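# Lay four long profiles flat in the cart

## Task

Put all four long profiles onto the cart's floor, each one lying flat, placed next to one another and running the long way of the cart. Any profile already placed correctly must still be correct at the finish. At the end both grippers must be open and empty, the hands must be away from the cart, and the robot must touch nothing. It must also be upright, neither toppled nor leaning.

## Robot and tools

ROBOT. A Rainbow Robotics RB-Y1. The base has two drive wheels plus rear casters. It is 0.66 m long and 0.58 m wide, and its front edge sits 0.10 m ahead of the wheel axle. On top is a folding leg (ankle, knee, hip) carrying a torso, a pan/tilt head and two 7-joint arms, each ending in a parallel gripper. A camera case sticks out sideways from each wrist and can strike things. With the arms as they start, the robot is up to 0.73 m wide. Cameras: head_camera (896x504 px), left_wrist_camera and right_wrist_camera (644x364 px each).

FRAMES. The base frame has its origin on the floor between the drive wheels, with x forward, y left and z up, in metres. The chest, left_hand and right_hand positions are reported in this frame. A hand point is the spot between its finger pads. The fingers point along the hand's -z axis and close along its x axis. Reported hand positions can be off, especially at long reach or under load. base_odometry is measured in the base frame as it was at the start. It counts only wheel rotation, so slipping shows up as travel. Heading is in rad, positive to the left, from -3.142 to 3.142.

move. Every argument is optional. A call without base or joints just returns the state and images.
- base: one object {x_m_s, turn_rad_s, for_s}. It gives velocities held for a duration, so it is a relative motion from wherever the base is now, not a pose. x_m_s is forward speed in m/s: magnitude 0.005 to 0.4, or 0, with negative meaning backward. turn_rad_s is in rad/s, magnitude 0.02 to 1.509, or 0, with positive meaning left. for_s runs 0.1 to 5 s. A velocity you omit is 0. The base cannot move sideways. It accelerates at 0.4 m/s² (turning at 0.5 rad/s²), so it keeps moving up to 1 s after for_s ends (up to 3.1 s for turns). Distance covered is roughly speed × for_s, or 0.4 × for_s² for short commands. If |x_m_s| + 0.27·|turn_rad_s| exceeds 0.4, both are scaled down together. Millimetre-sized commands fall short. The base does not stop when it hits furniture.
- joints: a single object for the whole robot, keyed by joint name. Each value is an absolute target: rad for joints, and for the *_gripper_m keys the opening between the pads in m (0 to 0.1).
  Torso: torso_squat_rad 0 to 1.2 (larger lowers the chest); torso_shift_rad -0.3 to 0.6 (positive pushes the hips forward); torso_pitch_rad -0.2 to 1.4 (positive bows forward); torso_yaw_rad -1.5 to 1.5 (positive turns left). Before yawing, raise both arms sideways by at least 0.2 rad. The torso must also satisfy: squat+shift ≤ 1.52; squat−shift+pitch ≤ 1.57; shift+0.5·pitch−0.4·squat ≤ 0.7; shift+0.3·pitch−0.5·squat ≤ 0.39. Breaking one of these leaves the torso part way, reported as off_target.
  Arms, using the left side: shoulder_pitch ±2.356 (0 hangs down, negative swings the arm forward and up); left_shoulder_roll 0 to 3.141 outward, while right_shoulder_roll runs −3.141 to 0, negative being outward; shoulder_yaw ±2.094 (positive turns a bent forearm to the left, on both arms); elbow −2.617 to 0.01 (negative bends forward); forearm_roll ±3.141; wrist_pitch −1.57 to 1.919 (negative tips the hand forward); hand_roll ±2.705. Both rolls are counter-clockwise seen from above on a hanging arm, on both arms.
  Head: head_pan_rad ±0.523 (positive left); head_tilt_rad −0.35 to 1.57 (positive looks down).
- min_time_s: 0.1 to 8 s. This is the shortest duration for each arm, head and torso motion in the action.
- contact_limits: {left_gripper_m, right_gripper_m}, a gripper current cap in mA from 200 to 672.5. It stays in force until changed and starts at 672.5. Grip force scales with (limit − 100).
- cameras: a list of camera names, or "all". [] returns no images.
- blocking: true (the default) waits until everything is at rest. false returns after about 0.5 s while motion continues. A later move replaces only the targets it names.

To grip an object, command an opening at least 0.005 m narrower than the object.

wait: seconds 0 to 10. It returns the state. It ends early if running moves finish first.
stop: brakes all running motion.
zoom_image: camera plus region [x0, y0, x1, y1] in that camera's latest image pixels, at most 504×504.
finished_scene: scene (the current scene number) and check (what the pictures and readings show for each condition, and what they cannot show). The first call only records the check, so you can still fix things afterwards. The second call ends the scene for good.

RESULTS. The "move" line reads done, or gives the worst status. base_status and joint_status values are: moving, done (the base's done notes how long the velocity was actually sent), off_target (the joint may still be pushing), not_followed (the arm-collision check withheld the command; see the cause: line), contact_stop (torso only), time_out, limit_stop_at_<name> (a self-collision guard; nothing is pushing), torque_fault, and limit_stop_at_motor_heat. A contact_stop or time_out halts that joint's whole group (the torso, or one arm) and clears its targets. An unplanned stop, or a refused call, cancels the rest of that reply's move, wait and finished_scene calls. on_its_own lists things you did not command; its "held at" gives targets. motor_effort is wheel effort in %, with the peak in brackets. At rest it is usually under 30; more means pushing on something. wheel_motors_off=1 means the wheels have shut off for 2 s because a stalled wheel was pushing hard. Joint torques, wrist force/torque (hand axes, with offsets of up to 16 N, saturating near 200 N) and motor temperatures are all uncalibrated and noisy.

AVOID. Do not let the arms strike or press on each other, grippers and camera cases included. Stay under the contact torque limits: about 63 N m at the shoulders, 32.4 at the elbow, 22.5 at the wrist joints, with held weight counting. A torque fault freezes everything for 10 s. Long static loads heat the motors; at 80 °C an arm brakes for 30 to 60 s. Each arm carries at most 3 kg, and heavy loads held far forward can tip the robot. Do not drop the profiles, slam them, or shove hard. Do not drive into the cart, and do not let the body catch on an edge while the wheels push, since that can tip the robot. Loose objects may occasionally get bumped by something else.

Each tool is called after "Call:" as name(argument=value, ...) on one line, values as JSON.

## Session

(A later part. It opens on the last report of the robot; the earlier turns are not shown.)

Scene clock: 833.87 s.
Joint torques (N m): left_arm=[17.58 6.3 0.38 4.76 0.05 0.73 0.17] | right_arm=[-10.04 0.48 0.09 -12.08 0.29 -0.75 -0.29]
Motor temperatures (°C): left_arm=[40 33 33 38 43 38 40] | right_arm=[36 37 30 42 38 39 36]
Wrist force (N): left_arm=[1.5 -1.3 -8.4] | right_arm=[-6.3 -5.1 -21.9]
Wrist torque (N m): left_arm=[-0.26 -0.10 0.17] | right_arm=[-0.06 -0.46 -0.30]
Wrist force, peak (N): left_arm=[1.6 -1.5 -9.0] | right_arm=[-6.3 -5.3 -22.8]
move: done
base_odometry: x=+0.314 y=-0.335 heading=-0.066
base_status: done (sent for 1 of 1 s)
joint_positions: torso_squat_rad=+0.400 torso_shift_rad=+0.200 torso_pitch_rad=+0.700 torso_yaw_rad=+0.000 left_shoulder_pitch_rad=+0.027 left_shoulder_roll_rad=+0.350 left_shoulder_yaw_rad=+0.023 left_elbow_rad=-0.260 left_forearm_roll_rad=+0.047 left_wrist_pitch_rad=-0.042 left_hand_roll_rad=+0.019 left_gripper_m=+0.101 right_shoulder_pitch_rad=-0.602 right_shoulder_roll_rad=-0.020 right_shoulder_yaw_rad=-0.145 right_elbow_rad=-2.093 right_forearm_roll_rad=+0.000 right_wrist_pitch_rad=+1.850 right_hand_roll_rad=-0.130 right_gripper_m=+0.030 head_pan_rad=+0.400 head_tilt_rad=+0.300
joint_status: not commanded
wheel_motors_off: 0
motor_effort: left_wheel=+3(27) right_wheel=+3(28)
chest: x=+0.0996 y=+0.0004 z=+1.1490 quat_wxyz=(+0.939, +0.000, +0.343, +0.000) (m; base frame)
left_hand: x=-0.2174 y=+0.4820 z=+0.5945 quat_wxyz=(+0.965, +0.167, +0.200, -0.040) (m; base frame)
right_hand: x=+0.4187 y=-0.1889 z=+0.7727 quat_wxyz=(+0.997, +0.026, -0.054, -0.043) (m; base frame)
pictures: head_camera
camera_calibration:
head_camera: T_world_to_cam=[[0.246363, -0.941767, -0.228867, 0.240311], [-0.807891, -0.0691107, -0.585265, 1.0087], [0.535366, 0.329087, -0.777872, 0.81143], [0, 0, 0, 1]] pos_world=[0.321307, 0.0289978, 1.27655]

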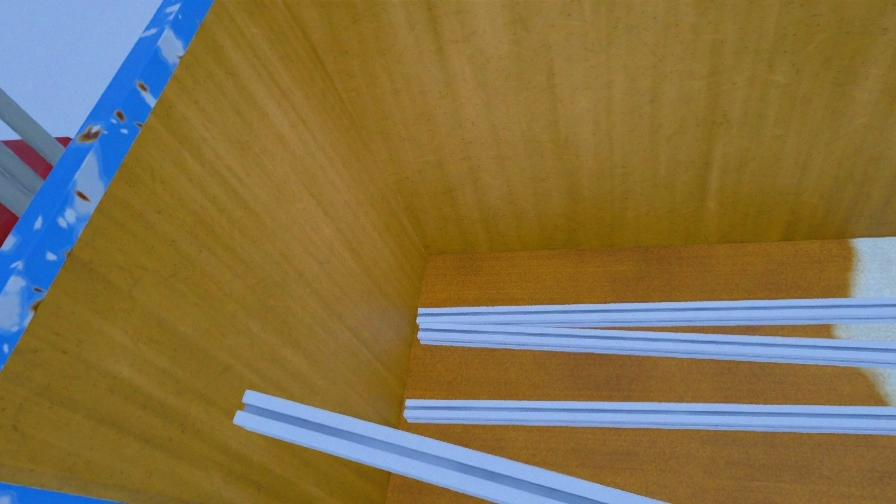

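Call:
move(base={"x_m_s":-0.2,"for_s":1.0}, joints={"head_pan_rad":0}, cameras=["head_camera"])

Call:
move(base={"turn_rad_s":0.4,"for_s":1.0}, cameras=[])

Call:
move(base={"x_m_s":-0.2,"for_s":1.767}, cameras=[])

Call:
move(base={"turn_rad_s":-0.285,"for_s":1.0}, joints={"right_shoulder_yaw_rad":-0.1,"right_hand_roll_rad":-0.235}, cameras=["head_camera"])

Scene clock: 845.63 s.
Joint torques (N m): left_arm=[15.95 6.74 0.06 4.6 -0.19 0.98 0.21] | right_arm=[-10.21 0.74 0.38 -12.22 0.36 -0.54 -0.07]
Motor temperatures (°C): left_arm=[40 33 33 38 43 38 40] | right_arm=[35 37 30 42 38 39 36]
Wrist force (N): left_arm=[1.3 -1.5 -8.5] | right_arm=[-6.3 -5.4 -22.1]
Wrist torque (N m): left_arm=[-0.22 -0.13 0.19] | right_arm=[-0.08 -0.47 -0.36]
Wrist force, peak (N): left_arm=[1.7 -1.3 -9.0] | right_arm=[-7.4 -5.3 -22.5]
move: done
base_odometry: x=+0.115 y=-0.322 heading=-0.067
base_status: done (sent for 1 of 1 s)
joint_positions: torso_squat_rad=+0.400 torso_shift_rad=+0.200 torso_pitch_rad=+0.700 torso_yaw_rad=+0.000 left_shoulder_pitch_rad=+0.027 left_shoulder_roll_rad=+0.350 left_shoulder_yaw_rad=+0.023 left_elbow_rad=-0.260 left_forearm_roll_rad=+0.047 left_wrist_pitch_rad=-0.042 left_hand_roll_rad=+0.019 left_gripper_m=+0.101 right_shoulder_pitch_rad=-0.602 right_shoulder_roll_rad=-0.020 right_shoulder_yaw_rad=-0.145 right_elbow_rad=-2.093 right_forearm_roll_rad=+0.000 right_wrist_pitch_rad=+1.850 right_hand_roll_rad=-0.130 right_gripper_m=+0.030 head_pan_rad=+0.000 head_tilt_rad=+0.300
joint_status: all done
wheel_motors_off: 0
motor_effort: left_wheel=-14(25) right_wheel=+5(29)
chest: x=+0.0996 y=+0.0004 z=+1.1490 quat_wxyz=(+0.939, +0.000, +0.343, +0.000) (m; base frame)
left_hand: x=-0.2174 y=+0.4820 z=+0.5945 quat_wxyz=(+0.965, +0.167, +0.201, -0.040) (m; base frame)
right_hand: x=+0.4187 y=-0.1889 z=+0.7727 quat_wxyz=(+0.997, +0.026, -0.054, -0.043) (m; base frame)
pictures: head_camera
camera_calibration:
head_camera: T_world_to_cam=[[-0.0542456, -0.998226, 0.0245339, -0.0122557], [-0.813772, 0.0299569, -0.580412, 1.00386], [0.578647, -0.0514498, -0.813953, 0.847464], [0, 0, 0, 1]] pos_world=[0.325864, 0.00129533, 1.27275]

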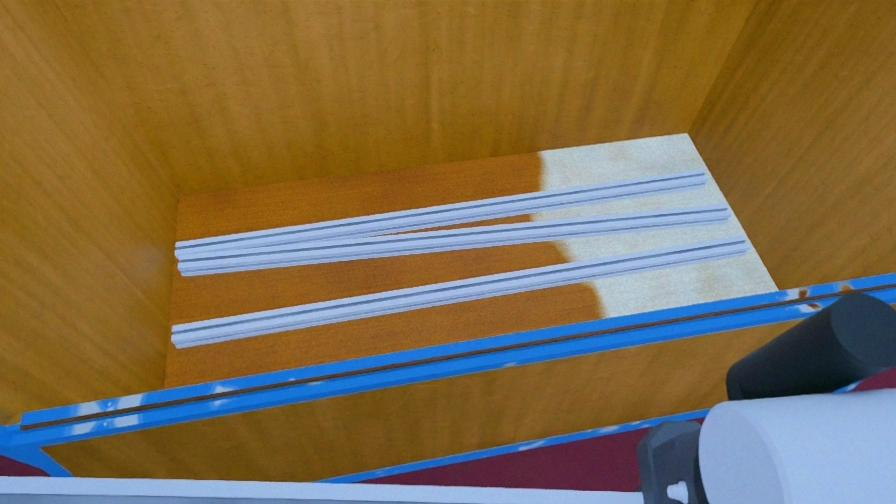

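Scene clock: 847.77 s.
Joint torques (N m): left_arm=[16.42 6.59 0.16 4.88 -0.07 0.86 0.22] | right_arm=[-9.98 0.19 0.31 -12.31 0.25 -0.71 0.03]
Motor temperatures (°C): left_arm=[40 33 33 38 43 38 40] | right_arm=[35 37 30 42 38 39 36]
Wrist force (N): left_arm=[1.8 -1.3 -8.7] | right_arm=[-6.6 -5.4 -22.4]
Wrist torque (N m): left_arm=[-0.28 -0.06 0.19] | right_arm=[-0.03 -0.49 -0.35]
Wrist force, peak (N): left_arm=[1.4 -1.5 -9.0] | right_arm=[-6.6 -5.7 -22.4]
move: done
base_odometry: x=+0.115 y=-0.322 heading=+0.333
base_status: done (sent for 1 of 1 s)
joint_positions: torso_squat_rad=+0.400 torso_shift_rad=+0.200 torso_pitch_rad=+0.700 torso_yaw_rad=+0.000 left_shoulder_pitch_rad=+0.027 left_shoulder_roll_rad=+0.350 left_shoulder_yaw_rad=+0.023 left_elbow_rad=-0.260 left_forearm_roll_rad=+0.047 left_wrist_pitch_rad=-0.042 left_hand_roll_rad=+0.019 left_gripper_m=+0.101 right_shoulder_pitch_rad=-0.602 right_shoulder_roll_rad=-0.020 right_shoulder_yaw_rad=-0.145 right_elbow_rad=-2.093 right_forearm_roll_rad=+0.000 right_wrist_pitch_rad=+1.850 right_hand_roll_rad=-0.130 right_gripper_m=+0.030 head_pan_rad=+0.000 head_tilt_rad=+0.300
joint_status: not commanded
wheel_motors_off: 0
motor_effort: left_wheel=+0(39) right_wheel=+9(41)
chest: x=+0.0996 y=+0.0003 z=+1.1490 quat_wxyz=(+0.939, +0.000, +0.343, +0.000) (m; base frame)
left_hand: x=-0.2174 y=+0.4820 z=+0.5945 quat_wxyz=(+0.965, +0.167, +0.200, -0.040) (m; base frame)
right_hand: x=+0.4187 y=-0.1889 z=+0.7727 quat_wxyz=(+0.997, +0.026, -0.054, -0.043) (m; base frame)
pictures: none
No camera images: "cameras" was empty.

Scene clock: 850.87 s.
Joint torques (N m): left_arm=[16.79 7.13 0.23 4.62 -0.14 0.98 0.16] | right_arm=[-10.02 0.37 0.3 -12.24 0.09 -0.7 -0.21]
Motor temperatures (°C): left_arm=[40 33 33 38 43 38 40] | right_arm=[35 37 30 42 38 39 36]
Wrist force (N): left_arm=[1.5 -1.2 -8.6] | right_arm=[-6.3 -5.5 -22.1]
Wrist torque (N m): left_arm=[-0.25 -0.10 0.21] | right_arm=[-0.05 -0.46 -0.32]
Wrist force, peak (N): left_arm=[1.9 -1.5 -9.0] | right_arm=[-7.8 -5.3 -22.3]
move: done
base_odometry: x=-0.219 y=-0.437 heading=+0.334
base_status: done (sent for 1.77 of 1.77 s)
joint_positions: torso_squat_rad=+0.400 torso_shift_rad=+0.200 torso_pitch_rad=+0.700 torso_yaw_rad=+0.000 left_shoulder_pitch_rad=+0.027 left_shoulder_roll_rad=+0.350 left_shoulder_yaw_rad=+0.023 left_elbow_rad=-0.260 left_forearm_roll_rad=+0.047 left_wrist_pitch_rad=-0.042 left_hand_roll_rad=+0.019 left_gripper_m=+0.101 right_shoulder_pitch_rad=-0.602 right_shoulder_roll_rad=-0.020 right_shoulder_yaw_rad=-0.145 right_elbow_rad=-2.093 right_forearm_roll_rad=+0.000 right_wrist_pitch_rad=+1.850 right_hand_roll_rad=-0.130 right_gripper_m=+0.030 head_pan_rad=+0.000 head_tilt_rad=+0.300
joint_status: not commanded
wheel_motors_off: 0
motor_effort: left_wheel=+6(38) right_wheel=-3(27)
chest: x=+0.0996 y=+0.0003 z=+1.1490 quat_wxyz=(+0.939, +0.000, +0.343, +0.000) (m; base frame)
left_hand: x=-0.2174 y=+0.4820 z=+0.5945 quat_wxyz=(+0.965, +0.167, +0.201, -0.040) (m; base frame)
right_hand: x=+0.4187 y=-0.1889 z=+0.7727 quat_wxyz=(+0.997, +0.026, -0.054, -0.043) (m; base frame)
pictures: none
No camera images: "cameras" was empty.

Scene clock: 852.77 s.
Joint torques (N m): left_arm=[16.51 7.03 0.65 4.8 -0.2 0.78 0.35] | right_arm=[-10.27 0.35 0.19 -12.11 0.1 -0.55 -0.13]
Motor temperatures (°C): left_arm=[40 33 33 38 43 38 40] | right_arm=[35 37 30 42 37 39 36]
Wrist force (N): left_arm=[1.8 -1.2 -8.6] | right_arm=[-6.2 -5.8 -22.3]
Wrist torque (N m): left_arm=[-0.28 -0.07 0.20] | right_arm=[-0.12 -0.47 -0.30]
Wrist force, peak (N): left_arm=[1.8 -1.4 -8.9] | right_arm=[-5.8 -7.0 -22.4]
move: done
base_odometry: x=-0.219 y=-0.438 heading=+0.049
base_status: done (sent for 1 of 1 s)
joint_positions: torso_squat_rad=+0.400 torso_shift_rad=+0.200 torso_pitch_rad=+0.700 torso_yaw_rad=+0.000 left_shoulder_pitch_rad=+0.027 left_shoulder_roll_rad=+0.350 left_shoulder_yaw_rad=+0.023 left_elbow_rad=-0.260 left_forearm_roll_rad=+0.047 left_wrist_pitch_rad=-0.042 left_hand_roll_rad=+0.019 left_gripper_m=+0.101 right_shoulder_pitch_rad=-0.602 right_shoulder_roll_rad=-0.020 right_shoulder_yaw_rad=-0.100 right_elbow_rad=-2.093 right_forearm_roll_rad=+0.000 right_wrist_pitch_rad=+1.850 right_hand_roll_rad=-0.235 right_gripper_m=+0.030 head_pan_rad=+0.000 head_tilt_rad=+0.300
joint_status: all done
wheel_motors_off: 0
motor_effort: left_wheel=+11(38) right_wheel=-1(28)
chest: x=+0.0996 y=+0.0003 z=+1.1490 quat_wxyz=(+0.939, +0.000, +0.343, +0.000) (m; base frame)
left_hand: x=-0.2174 y=+0.4820 z=+0.5945 quat_wxyz=(+0.965, +0.167, +0.201, -0.040) (m; base frame)
right_hand: x=+0.4177 y=-0.1743 z=+0.7733 quat_wxyz=(+0.995, +0.033, -0.052, -0.074) (m; base frame)
pictures: head_camera
camera_calibration:
head_camera: T_world_to_cam=[[-0.0542398, -0.998229, 0.0244378, -0.0121885], [-0.813764, 0.0300074, -0.58042, 1.00387], [0.578659, -0.0513685, -0.81395, 0.847462], [0, 0, 0, 1]] pos_world=[0.325859, 0.00124247, 1.27275]

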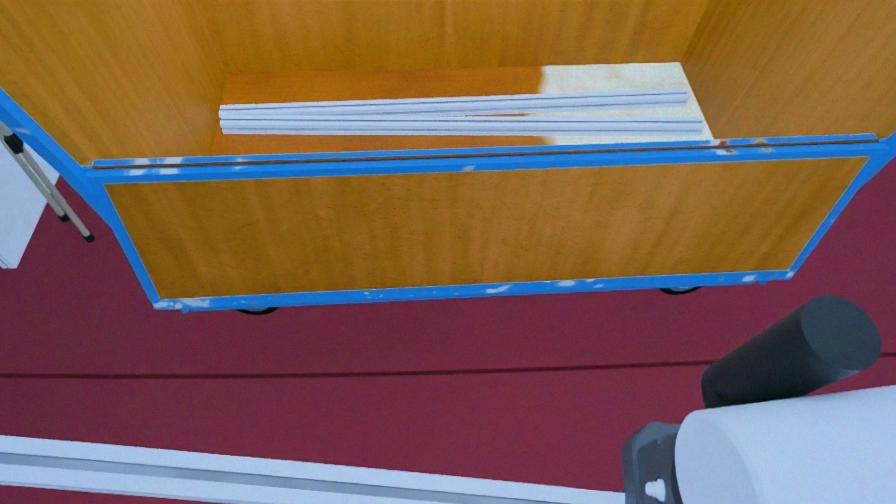

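Call:
move(base={"x_m_s":0.3,"for_s":1.6}, cameras=["head_camera"])

Call:
move(joints={"head_pan_rad":0.4}, cameras=["head_camera"])

Call:
move(joints={"head_pan_rad":-0.5}, cameras=["head_camera"])

Scene clock: 859.60 s.
Joint torques (N m): left_arm=[17.84 7.02 0.28 4.77 0.1 0.94 0.24] | right_arm=[-9.47 0.27 0.5 -12.09 0.07 -0.61 0.05]
Motor temperatures (°C): left_arm=[40 33 33 38 43 38 40] | right_arm=[35 37 30 42 37 39 36]
Wrist force (N): left_arm=[1.3 -1.2 -8.1] | right_arm=[-6.4 -5.6 -22.5]
Wrist torque (N m): left_arm=[-0.26 -0.12 0.18] | right_arm=[-0.06 -0.51 -0.34]
Wrist force, peak (N): left_arm=[1.7 -1.7 -9.0] | right_arm=[-7.3 -5.9 -22.5]
move: done
base_odometry: x=+0.260 y=-0.414 heading=+0.049
base_status: done (sent for 1.6 of 1.6 s)
joint_positions: torso_squat_rad=+0.400 torso_shift_rad=+0.200 torso_pitch_rad=+0.700 torso_yaw_rad=+0.000 left_shoulder_pitch_rad=+0.027 left_shoulder_roll_rad=+0.350 left_shoulder_yaw_rad=+0.023 left_elbow_rad=-0.260 left_forearm_roll_rad=+0.047 left_wrist_pitch_rad=-0.042 left_hand_roll_rad=+0.019 left_gripper_m=+0.101 right_shoulder_pitch_rad=-0.603 right_shoulder_roll_rad=-0.020 right_shoulder_yaw_rad=-0.100 right_elbow_rad=-2.093 right_forearm_roll_rad=+0.000 right_wrist_pitch_rad=+1.850 right_hand_roll_rad=-0.235 right_gripper_m=+0.030 head_pan_rad=+0.000 head_tilt_rad=+0.300
joint_status: not commanded
wheel_motors_off: 0
motor_effort: left_wheel=-2(43) right_wheel=-2(35)
chest: x=+0.0997 y=+0.0003 z=+1.1490 quat_wxyz=(+0.939, +0.000, +0.343, +0.000) (m; base frame)
left_hand: x=-0.2173 y=+0.4820 z=+0.5945 quat_wxyz=(+0.965, +0.167, +0.200, -0.040) (m; base frame)
right_hand: x=+0.4178 y=-0.1743 z=+0.7733 quat_wxyz=(+0.995, +0.033, -0.052, -0.074) (m; base frame)
pictures: head_camera
camera_calibration:
head_camera: T_world_to_cam=[[-0.0542369, -0.998229, 0.0244442, -0.0121916], [-0.813832, 0.0300073, -0.580325, 1.00381], [0.578563, -0.0513685, -0.814018, 0.847488], [0, 0, 0, 1]] pos_world=[0.325947, 0.00124253, 1.27271]

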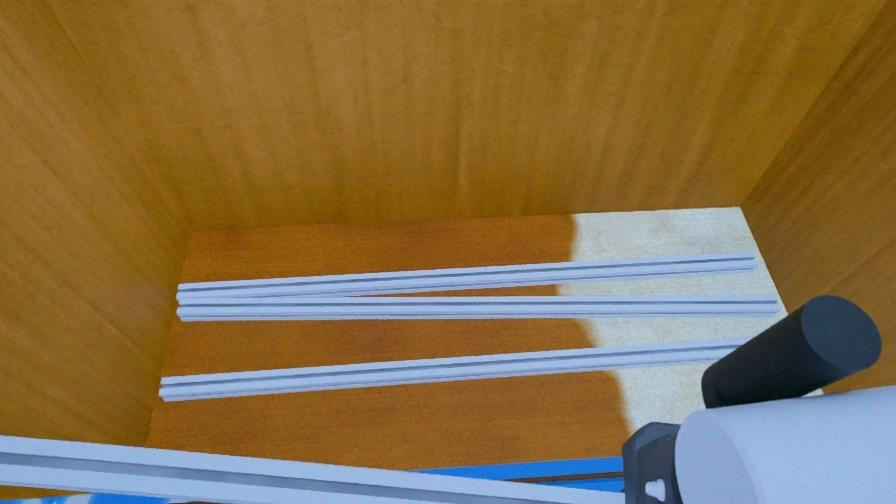

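Scene clock: 860.53 s.
Joint torques (N m): left_arm=[17.02 6.49 0.53 5.15 -0.4 0.82 0.35] | right_arm=[-9.69 0.12 0.14 -11.99 0.14 -0.51 -0.11]
Motor temperatures (°C): left_arm=[40 33 33 38 43 38 40] | right_arm=[35 37 30 42 37 39 36]
Wrist force (N): left_arm=[1.3 -1.4 -8.9] | right_arm=[-6.3 -5.6 -22.3]
Wrist torque (N m): left_arm=[-0.24 -0.12 0.17] | right_arm=[-0.03 -0.49 -0.34]
Wrist force, peak (N): left_arm=[1.5 -1.7 -8.9] | right_arm=[-6.4 -5.6 -22.5]
move: done
base_odometry: x=+0.260 y=-0.414 heading=+0.049
base_status: not commanded
joint_positions: torso_squat_rad=+0.400 torso_shift_rad=+0.200 torso_pitch_rad=+0.700 torso_yaw_rad=+0.000 left_shoulder_pitch_rad=+0.027 left_shoulder_roll_rad=+0.350 left_shoulder_yaw_rad=+0.023 left_elbow_rad=-0.260 left_forearm_roll_rad=+0.047 left_wrist_pitch_rad=-0.042 left_hand_roll_rad=+0.019 left_gripper_m=+0.101 right_shoulder_pitch_rad=-0.603 right_shoulder_roll_rad=-0.020 right_shoulder_yaw_rad=-0.100 right_elbow_rad=-2.093 right_forearm_roll_rad=+0.000 right_wrist_pitch_rad=+1.850 right_hand_roll_rad=-0.235 right_gripper_m=+0.030 head_pan_rad=+0.400 head_tilt_rad=+0.300
joint_status: all done
wheel_motors_off: 0
motor_effort: left_wheel=-2(3) right_wheel=-2(4)
chest: x=+0.0996 y=+0.0003 z=+1.1490 quat_wxyz=(+0.939, +0.000, +0.343, +0.000) (m; base frame)
left_hand: x=-0.2173 y=+0.4820 z=+0.5945 quat_wxyz=(+0.965, +0.167, +0.200, -0.040) (m; base frame)
right_hand: x=+0.4178 y=-0.1743 z=+0.7733 quat_wxyz=(+0.995, +0.033, -0.052, -0.074) (m; base frame)
pictures: head_camera
camera_calibration:
head_camera: T_world_to_cam=[[0.246346, -0.94174, -0.228998, 0.240386], [-0.807958, -0.0690552, -0.58518, 1.00866], [0.535274, 0.329178, -0.777897, 0.811427], [0, 0, 0, 1]] pos_world=[0.321404, 0.0289309, 1.2765]

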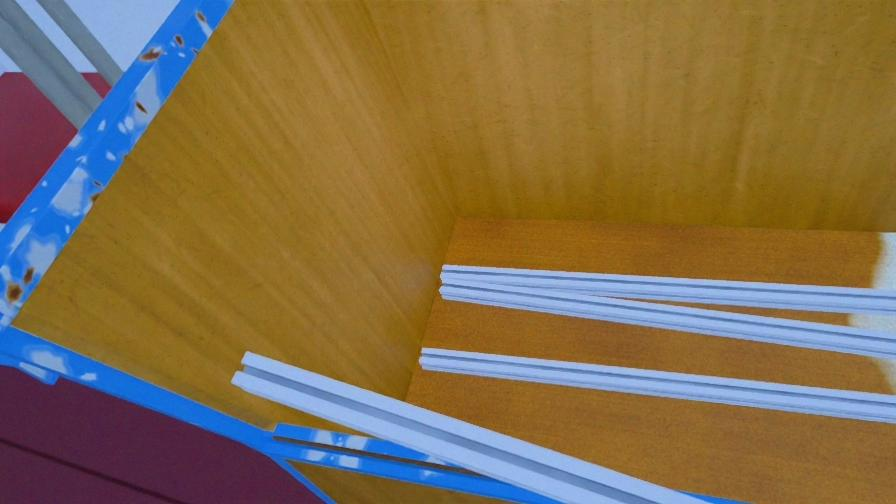

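Scene clock: 861.80 s.
Joint torques (N m): left_arm=[17.72 6.17 0.12 4.92 -0.07 1 0.01] | right_arm=[-9.18 0.39 0.35 -12.04 0.15 -0.51 0.06]
Motor temperatures (°C): left_arm=[40 33 33 38 43 38 40] | right_arm=[35 37 30 42 37 39 36]
Wrist force (N): left_arm=[1.5 -1.2 -8.6] | right_arm=[-6.3 -5.6 -22.3]
Wrist torque (N m): left_arm=[-0.27 -0.09 0.19] | right_arm=[-0.04 -0.49 -0.36]
Wrist force, peak (N): left_arm=[1.7 -1.3 -8.9] | right_arm=[-6.5 -5.5 -22.4]
move: done
base_odometry: x=+0.260 y=-0.414 heading=+0.049
base_status: not commanded
joint_positions: torso_squat_rad=+0.400 torso_shift_rad=+0.200 torso_pitch_rad=+0.700 torso_yaw_rad=+0.000 left_shoulder_pitch_rad=+0.027 left_shoulder_roll_rad=+0.350 left_shoulder_yaw_rad=+0.023 left_elbow_rad=-0.260 left_forearm_roll_rad=+0.047 left_wrist_pitch_rad=-0.042 left_hand_roll_rad=+0.019 left_gripper_m=+0.101 right_shoulder_pitch_rad=-0.603 right_shoulder_roll_rad=-0.020 right_shoulder_yaw_rad=-0.100 right_elbow_rad=-2.093 right_forearm_roll_rad=+0.000 right_wrist_pitch_rad=+1.850 right_hand_roll_rad=-0.235 right_gripper_m=+0.030 head_pan_rad=-0.500 head_tilt_rad=+0.300
joint_status: all done
wheel_motors_off: 0
motor_effort: left_wheel=-3(3) right_wheel=+0(4)
chest: x=+0.0996 y=+0.0003 z=+1.1490 quat_wxyz=(+0.939, +0.000, +0.343, +0.000) (m; base frame)
left_hand: x=-0.2173 y=+0.4820 z=+0.5945 quat_wxyz=(+0.965, +0.167, +0.200, -0.040) (m; base frame)
right_hand: x=+0.4178 y=-0.1743 z=+0.7733 quat_wxyz=(+0.995, +0.033, -0.052, -0.074) (m; base frame)
pictures: head_camera
camera_calibration:
head_camera: T_world_to_cam=[[-0.414828, -0.848624, 0.328261, -0.315013], [-0.779384, 0.145223, -0.609484, 1.03285], [0.469552, -0.508673, -0.721646, 0.755517], [0, 0, 0, 1]] pos_world=[0.319554, -0.0330096, 1.27813]

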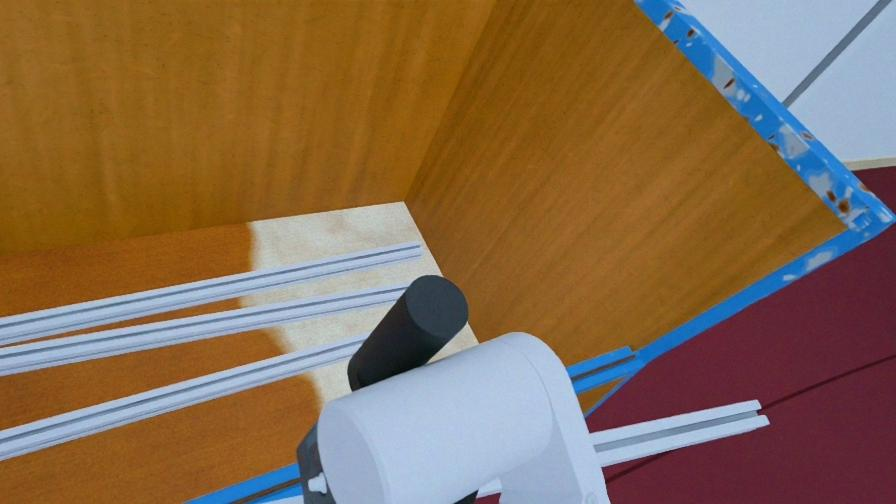

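Call:
move(base={"x_m_s":0.1,"for_s":1.0}, cameras=[])

Call:
move(joints={"torso_squat_rad":0.6,"torso_shift_rad":0.345,"torso_pitch_rad":1.146,"right_shoulder_pitch_rad":-0.953,"right_shoulder_roll_rad":-0.175,"right_shoulder_yaw_rad":-0.13,"right_elbow_rad":-2.094,"right_wrist_pitch_rad":1.85}, min_time_s=3, cameras=[])

Call:
move(joints={"right_shoulder_pitch_rad":-1.45,"right_shoulder_roll_rad":-0.233,"right_elbow_rad":-1.05,"right_wrist_pitch_rad":1.325}, min_time_s=2.5, cameras=["head_camera"])

Call:
move(joints={"head_pan_rad":0.35}, cameras=["head_camera"])

Scene clock: 868.73 s.
Joint torques (N m): left_arm=[17.62 7.28 0.42 5.16 -0.05 0.67 0.22] | right_arm=[-9.5 0.5 0.22 -11.97 0.19 -0.54 -0.15]
Motor temperatures (°C): left_arm=[39 33 33 38 43 38 40] | right_arm=[35 37 30 42 37 39 36]
Wrist force (N): left_arm=[1.3 -1.4 -8.5] | right_arm=[-6.5 -5.6 -22.2]
Wrist torque (N m): left_arm=[-0.25 -0.11 0.18] | right_arm=[-0.06 -0.53 -0.36]
Wrist force, peak (N): left_arm=[1.8 -1.3 -8.9] | right_arm=[-7.2 -5.6 -22.7]
move: done
base_odometry: x=+0.360 y=-0.409 heading=+0.049
base_status: done (sent for 1 of 1 s)
joint_positions: torso_squat_rad=+0.400 torso_shift_rad=+0.200 torso_pitch_rad=+0.700 torso_yaw_rad=+0.000 left_shoulder_pitch_rad=+0.027 left_shoulder_roll_rad=+0.350 left_shoulder_yaw_rad=+0.023 left_elbow_rad=-0.260 left_forearm_roll_rad=+0.047 left_wrist_pitch_rad=-0.042 left_hand_roll_rad=+0.019 left_gripper_m=+0.101 right_shoulder_pitch_rad=-0.603 right_shoulder_roll_rad=-0.020 right_shoulder_yaw_rad=-0.100 right_elbow_rad=-2.093 right_forearm_roll_rad=+0.000 right_wrist_pitch_rad=+1.850 right_hand_roll_rad=-0.235 right_gripper_m=+0.030 head_pan_rad=-0.500 head_tilt_rad=+0.300
joint_status: not commanded
wheel_motors_off: 0
motor_effort: left_wheel=-3(25) right_wheel=+0(27)
chest: x=+0.0996 y=+0.0003 z=+1.1490 quat_wxyz=(+0.939, +0.000, +0.343, +0.000) (m; base frame)
left_hand: x=-0.2173 y=+0.4820 z=+0.5945 quat_wxyz=(+0.965, +0.167, +0.200, -0.040) (m; base frame)
right_hand: x=+0.4178 y=-0.1743 z=+0.7733 quat_wxyz=(+0.995, +0.033, -0.052, -0.074) (m; base frame)
pictures: none
No camera images: "cameras" was empty.

Scene clock: 872.03 s.
Joint torques (N m): left_arm=[25.83 3.76 -0.43 8.3 -0.11 1.54 0.2] | right_arm=[-9.18 -3.16 -0.46 -12.21 0.31 -0.29 -0.18]
Motor temperatures (°C): left_arm=[40 33 33 38 43 38 40] | right_arm=[35 37 30 42 37 39 36]
Wrist force (N): left_arm=[3.5 -1.0 -7.4] | right_arm=[-5.1 -4.3 -22.4]
Wrist torque (N m): left_arm=[-0.22 -0.04 0.16] | right_arm=[-0.05 -0.47 -0.37]
Wrist force, peak (N): left_arm=[1.8 -1.4 -8.9] | right_arm=[-5.1 -4.8 -23.1]
move: done
base_odometry: x=+0.360 y=-0.409 heading=+0.049
base_status: not commanded
joint_positions: torso_squat_rad=+0.600 torso_shift_rad=+0.345 torso_pitch_rad=+1.146 torso_yaw_rad=+0.000 left_shoulder_pitch_rad=+0.027 left_shoulder_roll_rad=+0.350 left_shoulder_yaw_rad=+0.023 left_elbow_rad=-0.260 left_forearm_roll_rad=+0.047 left_wrist_pitch_rad=-0.042 left_hand_roll_rad=+0.019 left_gripper_m=+0.101 right_shoulder_pitch_rad=-0.952 right_shoulder_roll_rad=-0.175 right_shoulder_yaw_rad=-0.130 right_elbow_rad=-2.093 right_forearm_roll_rad=+0.000 right_wrist_pitch_rad=+1.850 right_hand_roll_rad=-0.235 right_gripper_m=+0.030 head_pan_rad=-0.500 head_tilt_rad=+0.300
joint_status: all done
wheel_motors_off: 0
motor_effort: left_wheel=-2(4) right_wheel=+0(4)
chest: x=+0.2494 y=+0.0003 z=+0.9518 quat_wxyz=(+0.840, +0.000, +0.542, +0.000) (m; base frame)
left_hand: x=-0.2756 y=+0.4820 z=+0.5881 quat_wxyz=(+0.896, +0.154, +0.409, -0.076) (m; base frame)
right_hand: x=+0.5502 y=-0.1833 z=+0.5257 quat_wxyz=(+0.999, +0.003, -0.013, -0.039) (m; base frame)
pictures: none
No camera images: "cameras" was empty.

Scene clock: 874.83 s.
Joint torques (N m): left_arm=[25.29 3.7 0.24 7.59 -0.43 1.26 0.21] | right_arm=[-17.05 -4.35 -0.26 -10.84 0.17 0.1 -0.06]
Motor temperatures (°C): left_arm=[40 33 33 38 43 38 40] | right_arm=[35 37 30 42 37 39 36]
Wrist force (N): left_arm=[3.4 -1.0 -6.9] | right_arm=[-5.0 -4.7 -22.5]
Wrist torque (N m): left_arm=[-0.24 -0.03 0.14] | right_arm=[-0.06 -0.48 -0.36]
Wrist force, peak (N): left_arm=[3.7 -1.4 -7.6] | right_arm=[-6.6 -5.3 -22.8]
move: done
base_odometry: x=+0.360 y=-0.409 heading=+0.049
base_status: not commanded
joint_positions: torso_squat_rad=+0.600 torso_shift_rad=+0.345 torso_pitch_rad=+1.146 torso_yaw_rad=+0.000 left_shoulder_pitch_rad=+0.027 left_shoulder_roll_rad=+0.350 left_shoulder_yaw_rad=+0.023 left_elbow_rad=-0.260 left_forearm_roll_rad=+0.047 left_wrist_pitch_rad=-0.042 left_hand_roll_rad=+0.019 left_gripper_m=+0.101 right_shoulder_pitch_rad=-1.449 right_shoulder_roll_rad=-0.233 right_shoulder_yaw_rad=-0.130 right_elbow_rad=-1.050 right_forearm_roll_rad=+0.000 right_wrist_pitch_rad=+1.325 right_hand_roll_rad=-0.235 right_gripper_m=+0.030 head_pan_rad=-0.500 head_tilt_rad=+0.300
joint_status: all done
wheel_motors_off: 0
motor_effort: left_wheel=-1(2) right_wheel=+1(2)
chest: x=+0.2494 y=+0.0003 z=+0.9518 quat_wxyz=(+0.840, +0.000, +0.542, +0.000) (m; base frame)
left_hand: x=-0.2756 y=+0.4820 z=+0.5881 quat_wxyz=(+0.896, +0.154, +0.409, -0.076) (m; base frame)
right_hand: x=+0.6605 y=-0.1377 z=+0.4060 quat_wxyz=(+1.000, +0.003, -0.001, -0.003) (m; base frame)
pictures: head_camera
camera_calibration:
head_camera: T_world_to_cam=[[-0.232904, -0.848605, 0.475001, -0.373236], [-0.965951, 0.145274, -0.214091, 0.699571], [0.112673, -0.50869, -0.853545, 0.757455], [0, 0, 0, 1]] pos_world=[0.503478, -0.03305, 0.973581]

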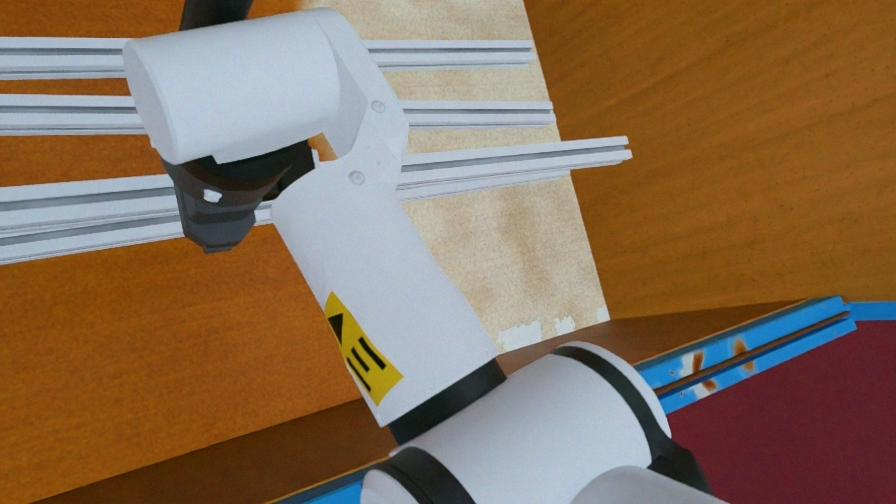

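Scene clock: 876.07 s.
Joint torques (N m): left_arm=[25.19 3.81 0.2 7.7 -0.2 1.6 0.07] | right_arm=[-17.45 -3.73 -0.52 -10.71 -0.02 0.14 -0.31]
Motor temperatures (°C): left_arm=[40 33 33 38 43 38 40] | right_arm=[35 37 30 42 37 39 36]
Wrist force (N): left_arm=[3.4 -0.9 -7.2] | right_arm=[-4.8 -4.6 -22.1]
Wrist torque (N m): left_arm=[-0.26 -0.04 0.13] | right_arm=[-0.03 -0.47 -0.29]
Wrist force, peak (N): left_arm=[3.9 -1.0 -7.5] | right_arm=[-5.0 -4.6 -22.6]
move: done
base_odometry: x=+0.360 y=-0.409 heading=+0.049
base_status: not commanded
joint_positions: torso_squat_rad=+0.600 torso_shift_rad=+0.345 torso_pitch_rad=+1.146 torso_yaw_rad=+0.000 left_shoulder_pitch_rad=+0.027 left_shoulder_roll_rad=+0.350 left_shoulder_yaw_rad=+0.023 left_elbow_rad=-0.260 left_forearm_roll_rad=+0.047 left_wrist_pitch_rad=-0.042 left_hand_roll_rad=+0.019 left_gripper_m=+0.101 right_shoulder_pitch_rad=-1.449 right_shoulder_roll_rad=-0.233 right_shoulder_yaw_rad=-0.130 right_elbow_rad=-1.050 right_forearm_roll_rad=+0.000 right_wrist_pitch_rad=+1.325 right_hand_roll_rad=-0.235 right_gripper_m=+0.030 head_pan_rad=+0.350 head_tilt_rad=+0.300
joint_status: all done
wheel_motors_off: 0
motor_effort: left_wheel=-1(2) right_wheel=+3(3)
chest: x=+0.2494 y=+0.0003 z=+0.9518 quat_wxyz=(+0.840, +0.000, +0.542, +0.000) (m; base frame)
left_hand: x=-0.2756 y=+0.4820 z=+0.5881 quat_wxyz=(+0.896, +0.154, +0.409, -0.076) (m; base frame)
right_hand: x=+0.6605 y=-0.1377 z=+0.4060 quat_wxyz=(+1.000, +0.003, -0.001, -0.003) (m; base frame)
pictures: head_camera
camera_calibration:
head_camera: T_world_to_cam=[[0.103981, -0.957367, -0.269512, 0.233439], [-0.982564, -0.0568867, -0.177009, 0.669373], [0.154131, 0.283218, -0.946589, 0.833202], [0, 0, 0, 1]] pos_world=[0.505006, 0.0255874, 0.9701]

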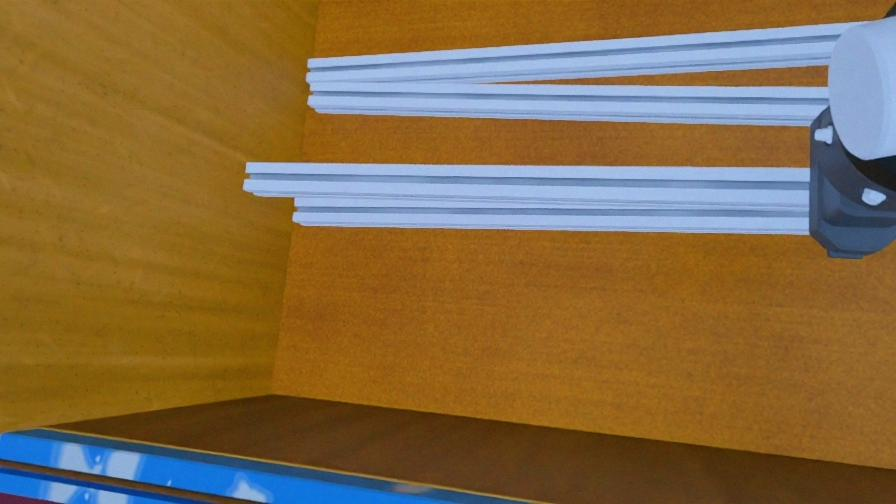

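Call:
move(joints={"right_shoulder_pitch_rad":-1.57,"right_elbow_rad":-0.45,"right_wrist_pitch_rad":0.845,"head_pan_rad":0.35,"head_tilt_rad":0.3}, min_time_s=2.5, cameras=["head_camera","right_wrist_camera"])

Call:
move(joints={"head_pan_rad":-0.5}, cameras=["head_camera"])

Scene clock: 896.43 s.
Joint torques (N m): left_arm=[25.19 3.59 0.27 7.93 -0.08 1.84 0.24] | right_arm=[-16.76 -3.72 0.12 -7.84 0.02 -0.2 0]
Motor temperatures (°C): left_arm=[41 33 33 39 43 38 40] | right_arm=[36 37 30 42 37 39 36]
Wrist force (N): left_arm=[3.5 -0.6 -7.0] | right_arm=[-4.8 -4.6 -22.5]
Wrist torque (N m): left_arm=[-0.31 -0.01 0.16] | right_arm=[0.03 -0.47 -0.32]
Wrist force, peak (N): left_arm=[3.8 -0.8 -7.6] | right_arm=[-5.5 -5.0 -22.7]
move: done
base_odometry: x=+0.360 y=-0.409 heading=+0.049
base_status: not commanded
joint_positions: torso_squat_rad=+0.600 torso_shift_rad=+0.345 torso_pitch_rad=+1.146 torso_yaw_rad=+0.000 left_shoulder_pitch_rad=+0.027 left_shoulder_roll_rad=+0.350 left_shoulder_yaw_rad=+0.023 left_elbow_rad=-0.260 left_forearm_roll_rad=+0.047 left_wrist_pitch_rad=-0.042 left_hand_roll_rad=+0.019 left_gripper_m=+0.101 right_shoulder_pitch_rad=-1.569 right_shoulder_roll_rad=-0.233 right_shoulder_yaw_rad=-0.130 right_elbow_rad=-0.450 right_forearm_roll_rad=+0.000 right_wrist_pitch_rad=+0.845 right_hand_roll_rad=-0.235 right_gripper_m=+0.030 head_pan_rad=+0.350 head_tilt_rad=+0.300
joint_status: all done
wheel_motors_off: 0
motor_effort: left_wheel=-1(2) right_wheel=-1(4)
chest: x=+0.2494 y=+0.0003 z=+0.9518 quat_wxyz=(+0.840, +0.000, +0.542, +0.000) (m; base frame)
left_hand: x=-0.2756 y=+0.4820 z=+0.5881 quat_wxyz=(+0.896, +0.154, +0.409, -0.076) (m; base frame)
right_hand: x=+0.6178 y=-0.1345 z=+0.3191 quat_wxyz=(+1.000, +0.008, +0.001, +0.006) (m; base frame)
pictures: head_camera, right_wrist_camera
camera_calibration:
head_camera: T_world_to_cam=[[0.103981, -0.957367, -0.269512, 0.233439], [-0.982564, -0.0568868, -0.177009, 0.669373], [0.154131, 0.283218, -0.946589, 0.833202], [0, 0, 0, 1]] pos_world=[0.505006, 0.0255875, 0.9701]
right_wrist_camera: T_world_to_cam=[[-0.999966, 0.00669894, -0.00472119, 0.621854], [0.00374322, 0.885803, 0.464046, -0.00101921], [0.00729066, 0.464012, -0.885799, 0.414693], [0, 0, 0, 1]] pos_world=[0.618814, -0.195686, 0.370744]

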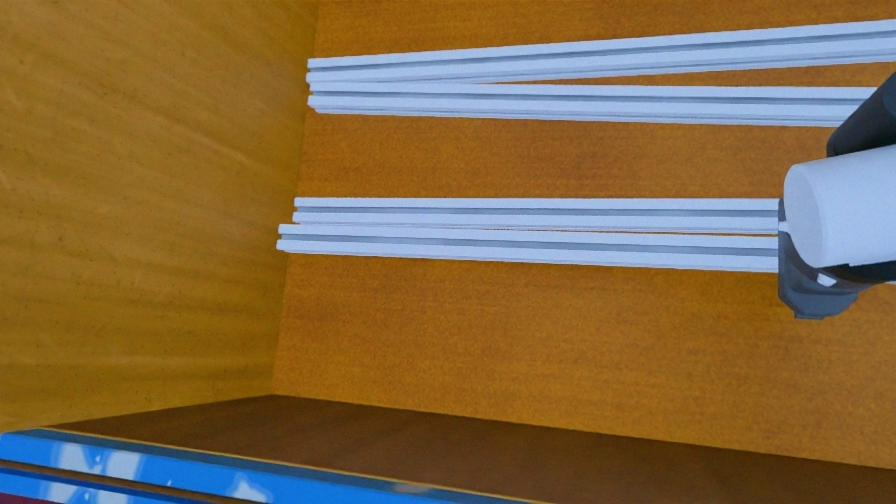

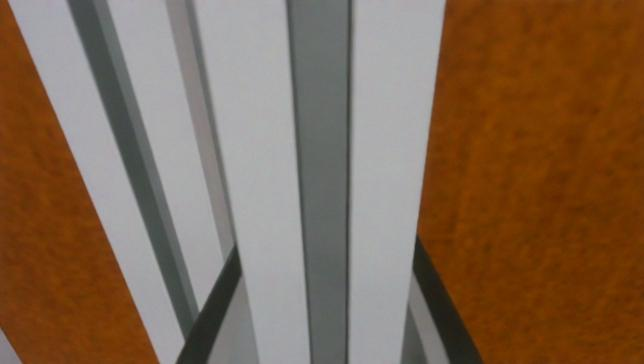

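Scene clock: 897.67 s.
Joint torques (N m): left_arm=[25.31 3.77 0.22 7.94 -0.37 1.56 -0.07] | right_arm=[-17.67 -4.27 -0.22 -7.79 0.12 -0.15 -0.19]
Motor temperatures (°C): left_arm=[41 33 33 39 43 38 40] | right_arm=[36 37 30 41 37 39 36]
Wrist force (N): left_arm=[3.7 -0.9 -7.1] | right_arm=[-4.7 -4.6 -22.3]
Wrist torque (N m): left_arm=[-0.27 0.01 0.14] | right_arm=[0.04 -0.46 -0.30]
Wrist force, peak (N): left_arm=[3.9 -0.6 -7.4] | right_arm=[-5.0 -4.8 -22.7]
move: done
base_odometry: x=+0.360 y=-0.409 heading=+0.049
base_status: not commanded
joint_positions: torso_squat_rad=+0.600 torso_shift_rad=+0.345 torso_pitch_rad=+1.146 torso_yaw_rad=+0.000 left_shoulder_pitch_rad=+0.027 left_shoulder_roll_rad=+0.350 left_shoulder_yaw_rad=+0.023 left_elbow_rad=-0.260 left_forearm_roll_rad=+0.047 left_wrist_pitch_rad=-0.042 left_hand_roll_rad=+0.019 left_gripper_m=+0.101 right_shoulder_pitch_rad=-1.569 right_shoulder_roll_rad=-0.233 right_shoulder_yaw_rad=-0.130 right_elbow_rad=-0.450 right_forearm_roll_rad=+0.000 right_wrist_pitch_rad=+0.845 right_hand_roll_rad=-0.235 right_gripper_m=+0.030 head_pan_rad=-0.500 head_tilt_rad=+0.300
joint_status: all done
wheel_motors_off: 0
motor_effort: left_wheel=-1(2) right_wheel=-1(2)
chest: x=+0.2494 y=+0.0003 z=+0.9518 quat_wxyz=(+0.840, +0.000, +0.542, +0.000) (m; base frame)
left_hand: x=-0.2756 y=+0.4820 z=+0.5881 quat_wxyz=(+0.896, +0.154, +0.409, -0.076) (m; base frame)
right_hand: x=+0.6178 y=-0.1345 z=+0.3191 quat_wxyz=(+1.000, +0.008, +0.001, +0.006) (m; base frame)
pictures: head_camera
camera_calibration:
head_camera: T_world_to_cam=[[-0.232899, -0.848611, 0.474991, -0.373228], [-0.965951, 0.145271, -0.214089, 0.69957], [0.112676, -0.508679, -0.853551, 0.75746], [0, 0, 0, 1]] pos_world=[0.503479, -0.0330492, 0.973581]

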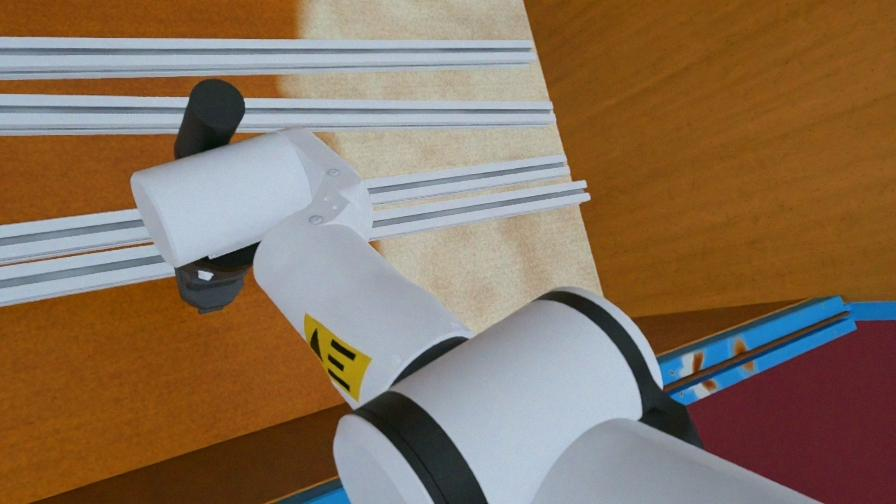

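Call:
move(base={"x_m_s":-0.1,"for_s":0.28}, cameras=[])

Call:
move(joints={"right_shoulder_pitch_rad":-1.585,"right_elbow_rad":-0.38,"right_wrist_pitch_rad":0.79,"right_shoulder_roll_rad":-0.237}, min_time_s=1, cameras=["head_camera"])

Call:
move(joints={"head_pan_rad":0.35}, cameras=["head_camera"])

Scene clock: 916.73 s.
Joint torques (N m): left_arm=[25.12 3.78 0.94 7.88 -0.2 1.63 0.2] | right_arm=[-17.2 -3.06 -0.09 -8.26 0.15 -0.21 0]
Motor temperatures (°C): left_arm=[41 33 33 39 43 38 40] | right_arm=[36 37 30 41 37 39 36]
Wrist force (N): left_arm=[3.2 -0.7 -7.1] | right_arm=[-4.7 -5.0 -22.8]
Wrist torque (N m): left_arm=[-0.29 -0.05 0.14] | right_arm=[0.11 -0.46 -0.35]
Wrist force, peak (N): left_arm=[3.7 -0.6 -7.7] | right_arm=[-5.6 -5.0 -23.5]
move: done
base_odometry: x=+0.333 y=-0.411 heading=+0.049
base_status: done (sent for 0.27 of 0.27 s)
joint_positions: torso_squat_rad=+0.600 torso_shift_rad=+0.345 torso_pitch_rad=+1.146 torso_yaw_rad=+0.000 left_shoulder_pitch_rad=+0.027 left_shoulder_roll_rad=+0.350 left_shoulder_yaw_rad=+0.023 left_elbow_rad=-0.260 left_forearm_roll_rad=+0.047 left_wrist_pitch_rad=-0.042 left_hand_roll_rad=+0.019 left_gripper_m=+0.101 right_shoulder_pitch_rad=-1.569 right_shoulder_roll_rad=-0.233 right_shoulder_yaw_rad=-0.130 right_elbow_rad=-0.450 right_forearm_roll_rad=+0.000 right_wrist_pitch_rad=+0.845 right_hand_roll_rad=-0.235 right_gripper_m=+0.030 head_pan_rad=-0.500 head_tilt_rad=+0.300
joint_status: not commanded
wheel_motors_off: 0
motor_effort: left_wheel=+3(23) right_wheel=+0(31)
chest: x=+0.2494 y=+0.0003 z=+0.9518 quat_wxyz=(+0.840, +0.000, +0.542, +0.000) (m; base frame)
left_hand: x=-0.2756 y=+0.4820 z=+0.5881 quat_wxyz=(+0.896, +0.154, +0.409, -0.076) (m; base frame)
right_hand: x=+0.6177 y=-0.1346 z=+0.3191 quat_wxyz=(+1.000, +0.008, +0.001, +0.006) (m; base frame)
pictures: none
No camera images: "cameras" was empty.

Scene clock: 918.03 s.
Joint torques (N m): left_arm=[25.28 4.05 0.28 8.07 0.08 1.54 0.23] | right_arm=[-17.24 -4.05 0.01 -7.19 0.05 -0.3 0.03]
Motor temperatures (°C): left_arm=[41 33 33 39 43 38 40] | right_arm=[36 37 30 41 37 39 36]
Wrist force (N): left_arm=[4.0 -0.9 -7.3] | right_arm=[-5.2 -5.2 -22.5]
Wrist torque (N m): left_arm=[-0.26 0.05 0.16] | right_arm=[0.11 -0.52 -0.35]
Wrist force, peak (N): left_arm=[3.8 -1.0 -7.4] | right_arm=[-5.0 -5.1 -22.8]
move: done
base_odometry: x=+0.333 y=-0.411 heading=+0.049
base_status: not commanded
joint_positions: torso_squat_rad=+0.600 torso_shift_rad=+0.345 torso_pitch_rad=+1.146 torso_yaw_rad=+0.000 left_shoulder_pitch_rad=+0.027 left_shoulder_roll_rad=+0.350 left_shoulder_yaw_rad=+0.023 left_elbow_rad=-0.260 left_forearm_roll_rad=+0.047 left_wrist_pitch_rad=-0.042 left_hand_roll_rad=+0.019 left_gripper_m=+0.101 right_shoulder_pitch_rad=-1.584 right_shoulder_roll_rad=-0.237 right_shoulder_yaw_rad=-0.130 right_elbow_rad=-0.380 right_forearm_roll_rad=+0.000 right_wrist_pitch_rad=+0.790 right_hand_roll_rad=-0.235 right_gripper_m=+0.030 head_pan_rad=-0.500 head_tilt_rad=+0.300
joint_status: all done
wheel_motors_off: 0
motor_effort: left_wheel=+4(4) right_wheel=-1(3)
chest: x=+0.2494 y=+0.0003 z=+0.9518 quat_wxyz=(+0.840, +0.000, +0.542, +0.000) (m; base frame)
left_hand: x=-0.2756 y=+0.4820 z=+0.5881 quat_wxyz=(+0.896, +0.154, +0.409, -0.076) (m; base frame)
right_hand: x=+0.6112 y=-0.1376 z=+0.3121 quat_wxyz=(+1.000, +0.007, +0.001, +0.006) (m; base frame)
pictures: head_camera
camera_calibration:
head_camera: T_world_to_cam=[[-0.232883, -0.848611, 0.474999, -0.373231], [-0.965958, 0.145269, -0.21406, 0.699529], [0.112651, -0.50868, -0.853554, 0.757447], [0, 0, 0, 1]] pos_world=[0.503469, -0.0330491, 0.973547]

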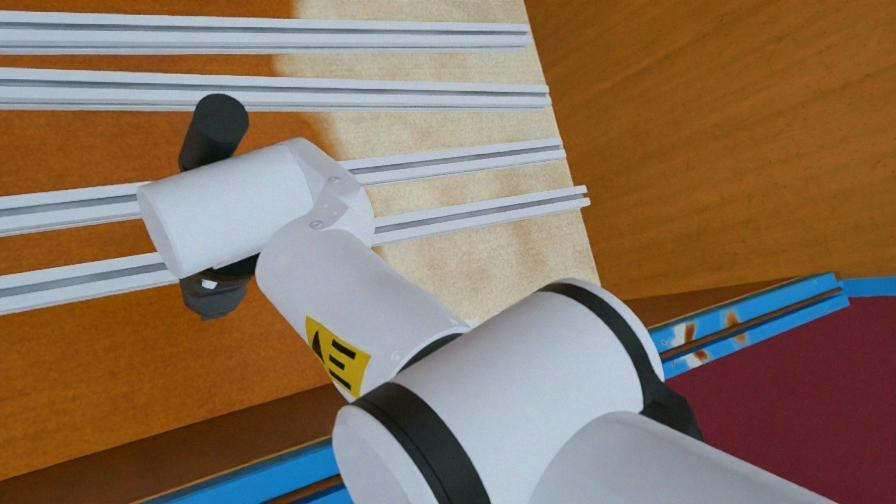

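Scene clock: 919.27 s.
Joint torques (N m): left_arm=[25.17 3.59 0.17 8.06 -0.24 1.42 0.04] | right_arm=[-16.94 -3.75 0.1 -7.22 0.08 -0.18 -0.07]
Motor temperatures (°C): left_arm=[41 33 33 39 43 38 40] | right_arm=[36 37 30 41 37 39 36]
Wrist force (N): left_arm=[3.7 -1.1 -7.0] | right_arm=[-5.1 -4.9 -22.6]
Wrist torque (N m): left_arm=[-0.22 0.00 0.14] | right_arm=[0.08 -0.51 -0.33]
Wrist force, peak (N): left_arm=[3.7 -1.0 -7.5] | right_arm=[-5.0 -5.0 -22.7]
move: done
base_odometry: x=+0.333 y=-0.411 heading=+0.049
base_status: not commanded
joint_positions: torso_squat_rad=+0.600 torso_shift_rad=+0.345 torso_pitch_rad=+1.146 torso_yaw_rad=+0.000 left_shoulder_pitch_rad=+0.027 left_shoulder_roll_rad=+0.350 left_shoulder_yaw_rad=+0.023 left_elbow_rad=-0.260 left_forearm_roll_rad=+0.047 left_wrist_pitch_rad=-0.042 left_hand_roll_rad=+0.019 left_gripper_m=+0.101 right_shoulder_pitch_rad=-1.584 right_shoulder_roll_rad=-0.237 right_shoulder_yaw_rad=-0.130 right_elbow_rad=-0.380 right_forearm_roll_rad=+0.000 right_wrist_pitch_rad=+0.790 right_hand_roll_rad=-0.235 right_gripper_m=+0.030 head_pan_rad=+0.350 head_tilt_rad=+0.300
joint_status: all done
wheel_motors_off: 0
motor_effort: left_wheel=+3(4) right_wheel=+1(3)
chest: x=+0.2494 y=+0.0003 z=+0.9518 quat_wxyz=(+0.840, +0.000, +0.542, +0.000) (m; base frame)
left_hand: x=-0.2756 y=+0.4820 z=+0.5881 quat_wxyz=(+0.896, +0.154, +0.409, -0.076) (m; base frame)
right_hand: x=+0.6112 y=-0.1376 z=+0.3121 quat_wxyz=(+1.000, +0.007, +0.001, +0.006) (m; base frame)
pictures: head_camera
camera_calibration:
head_camera: T_world_to_cam=[[0.103971, -0.957367, -0.269516, 0.23344], [-0.982569, -0.0568849, -0.17698, 0.669332], [0.154104, 0.283219, -0.946593, 0.83319], [0, 0, 0, 1]] pos_world=[0.504997, 0.0255874, 0.970067]

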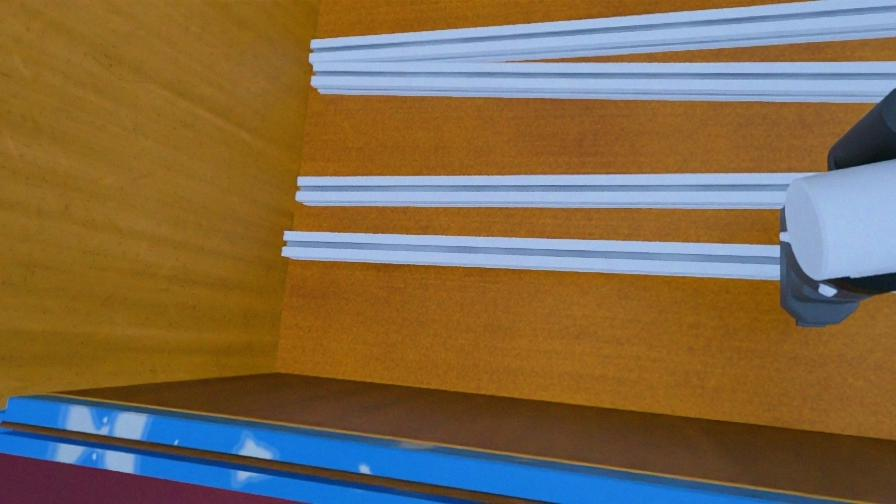

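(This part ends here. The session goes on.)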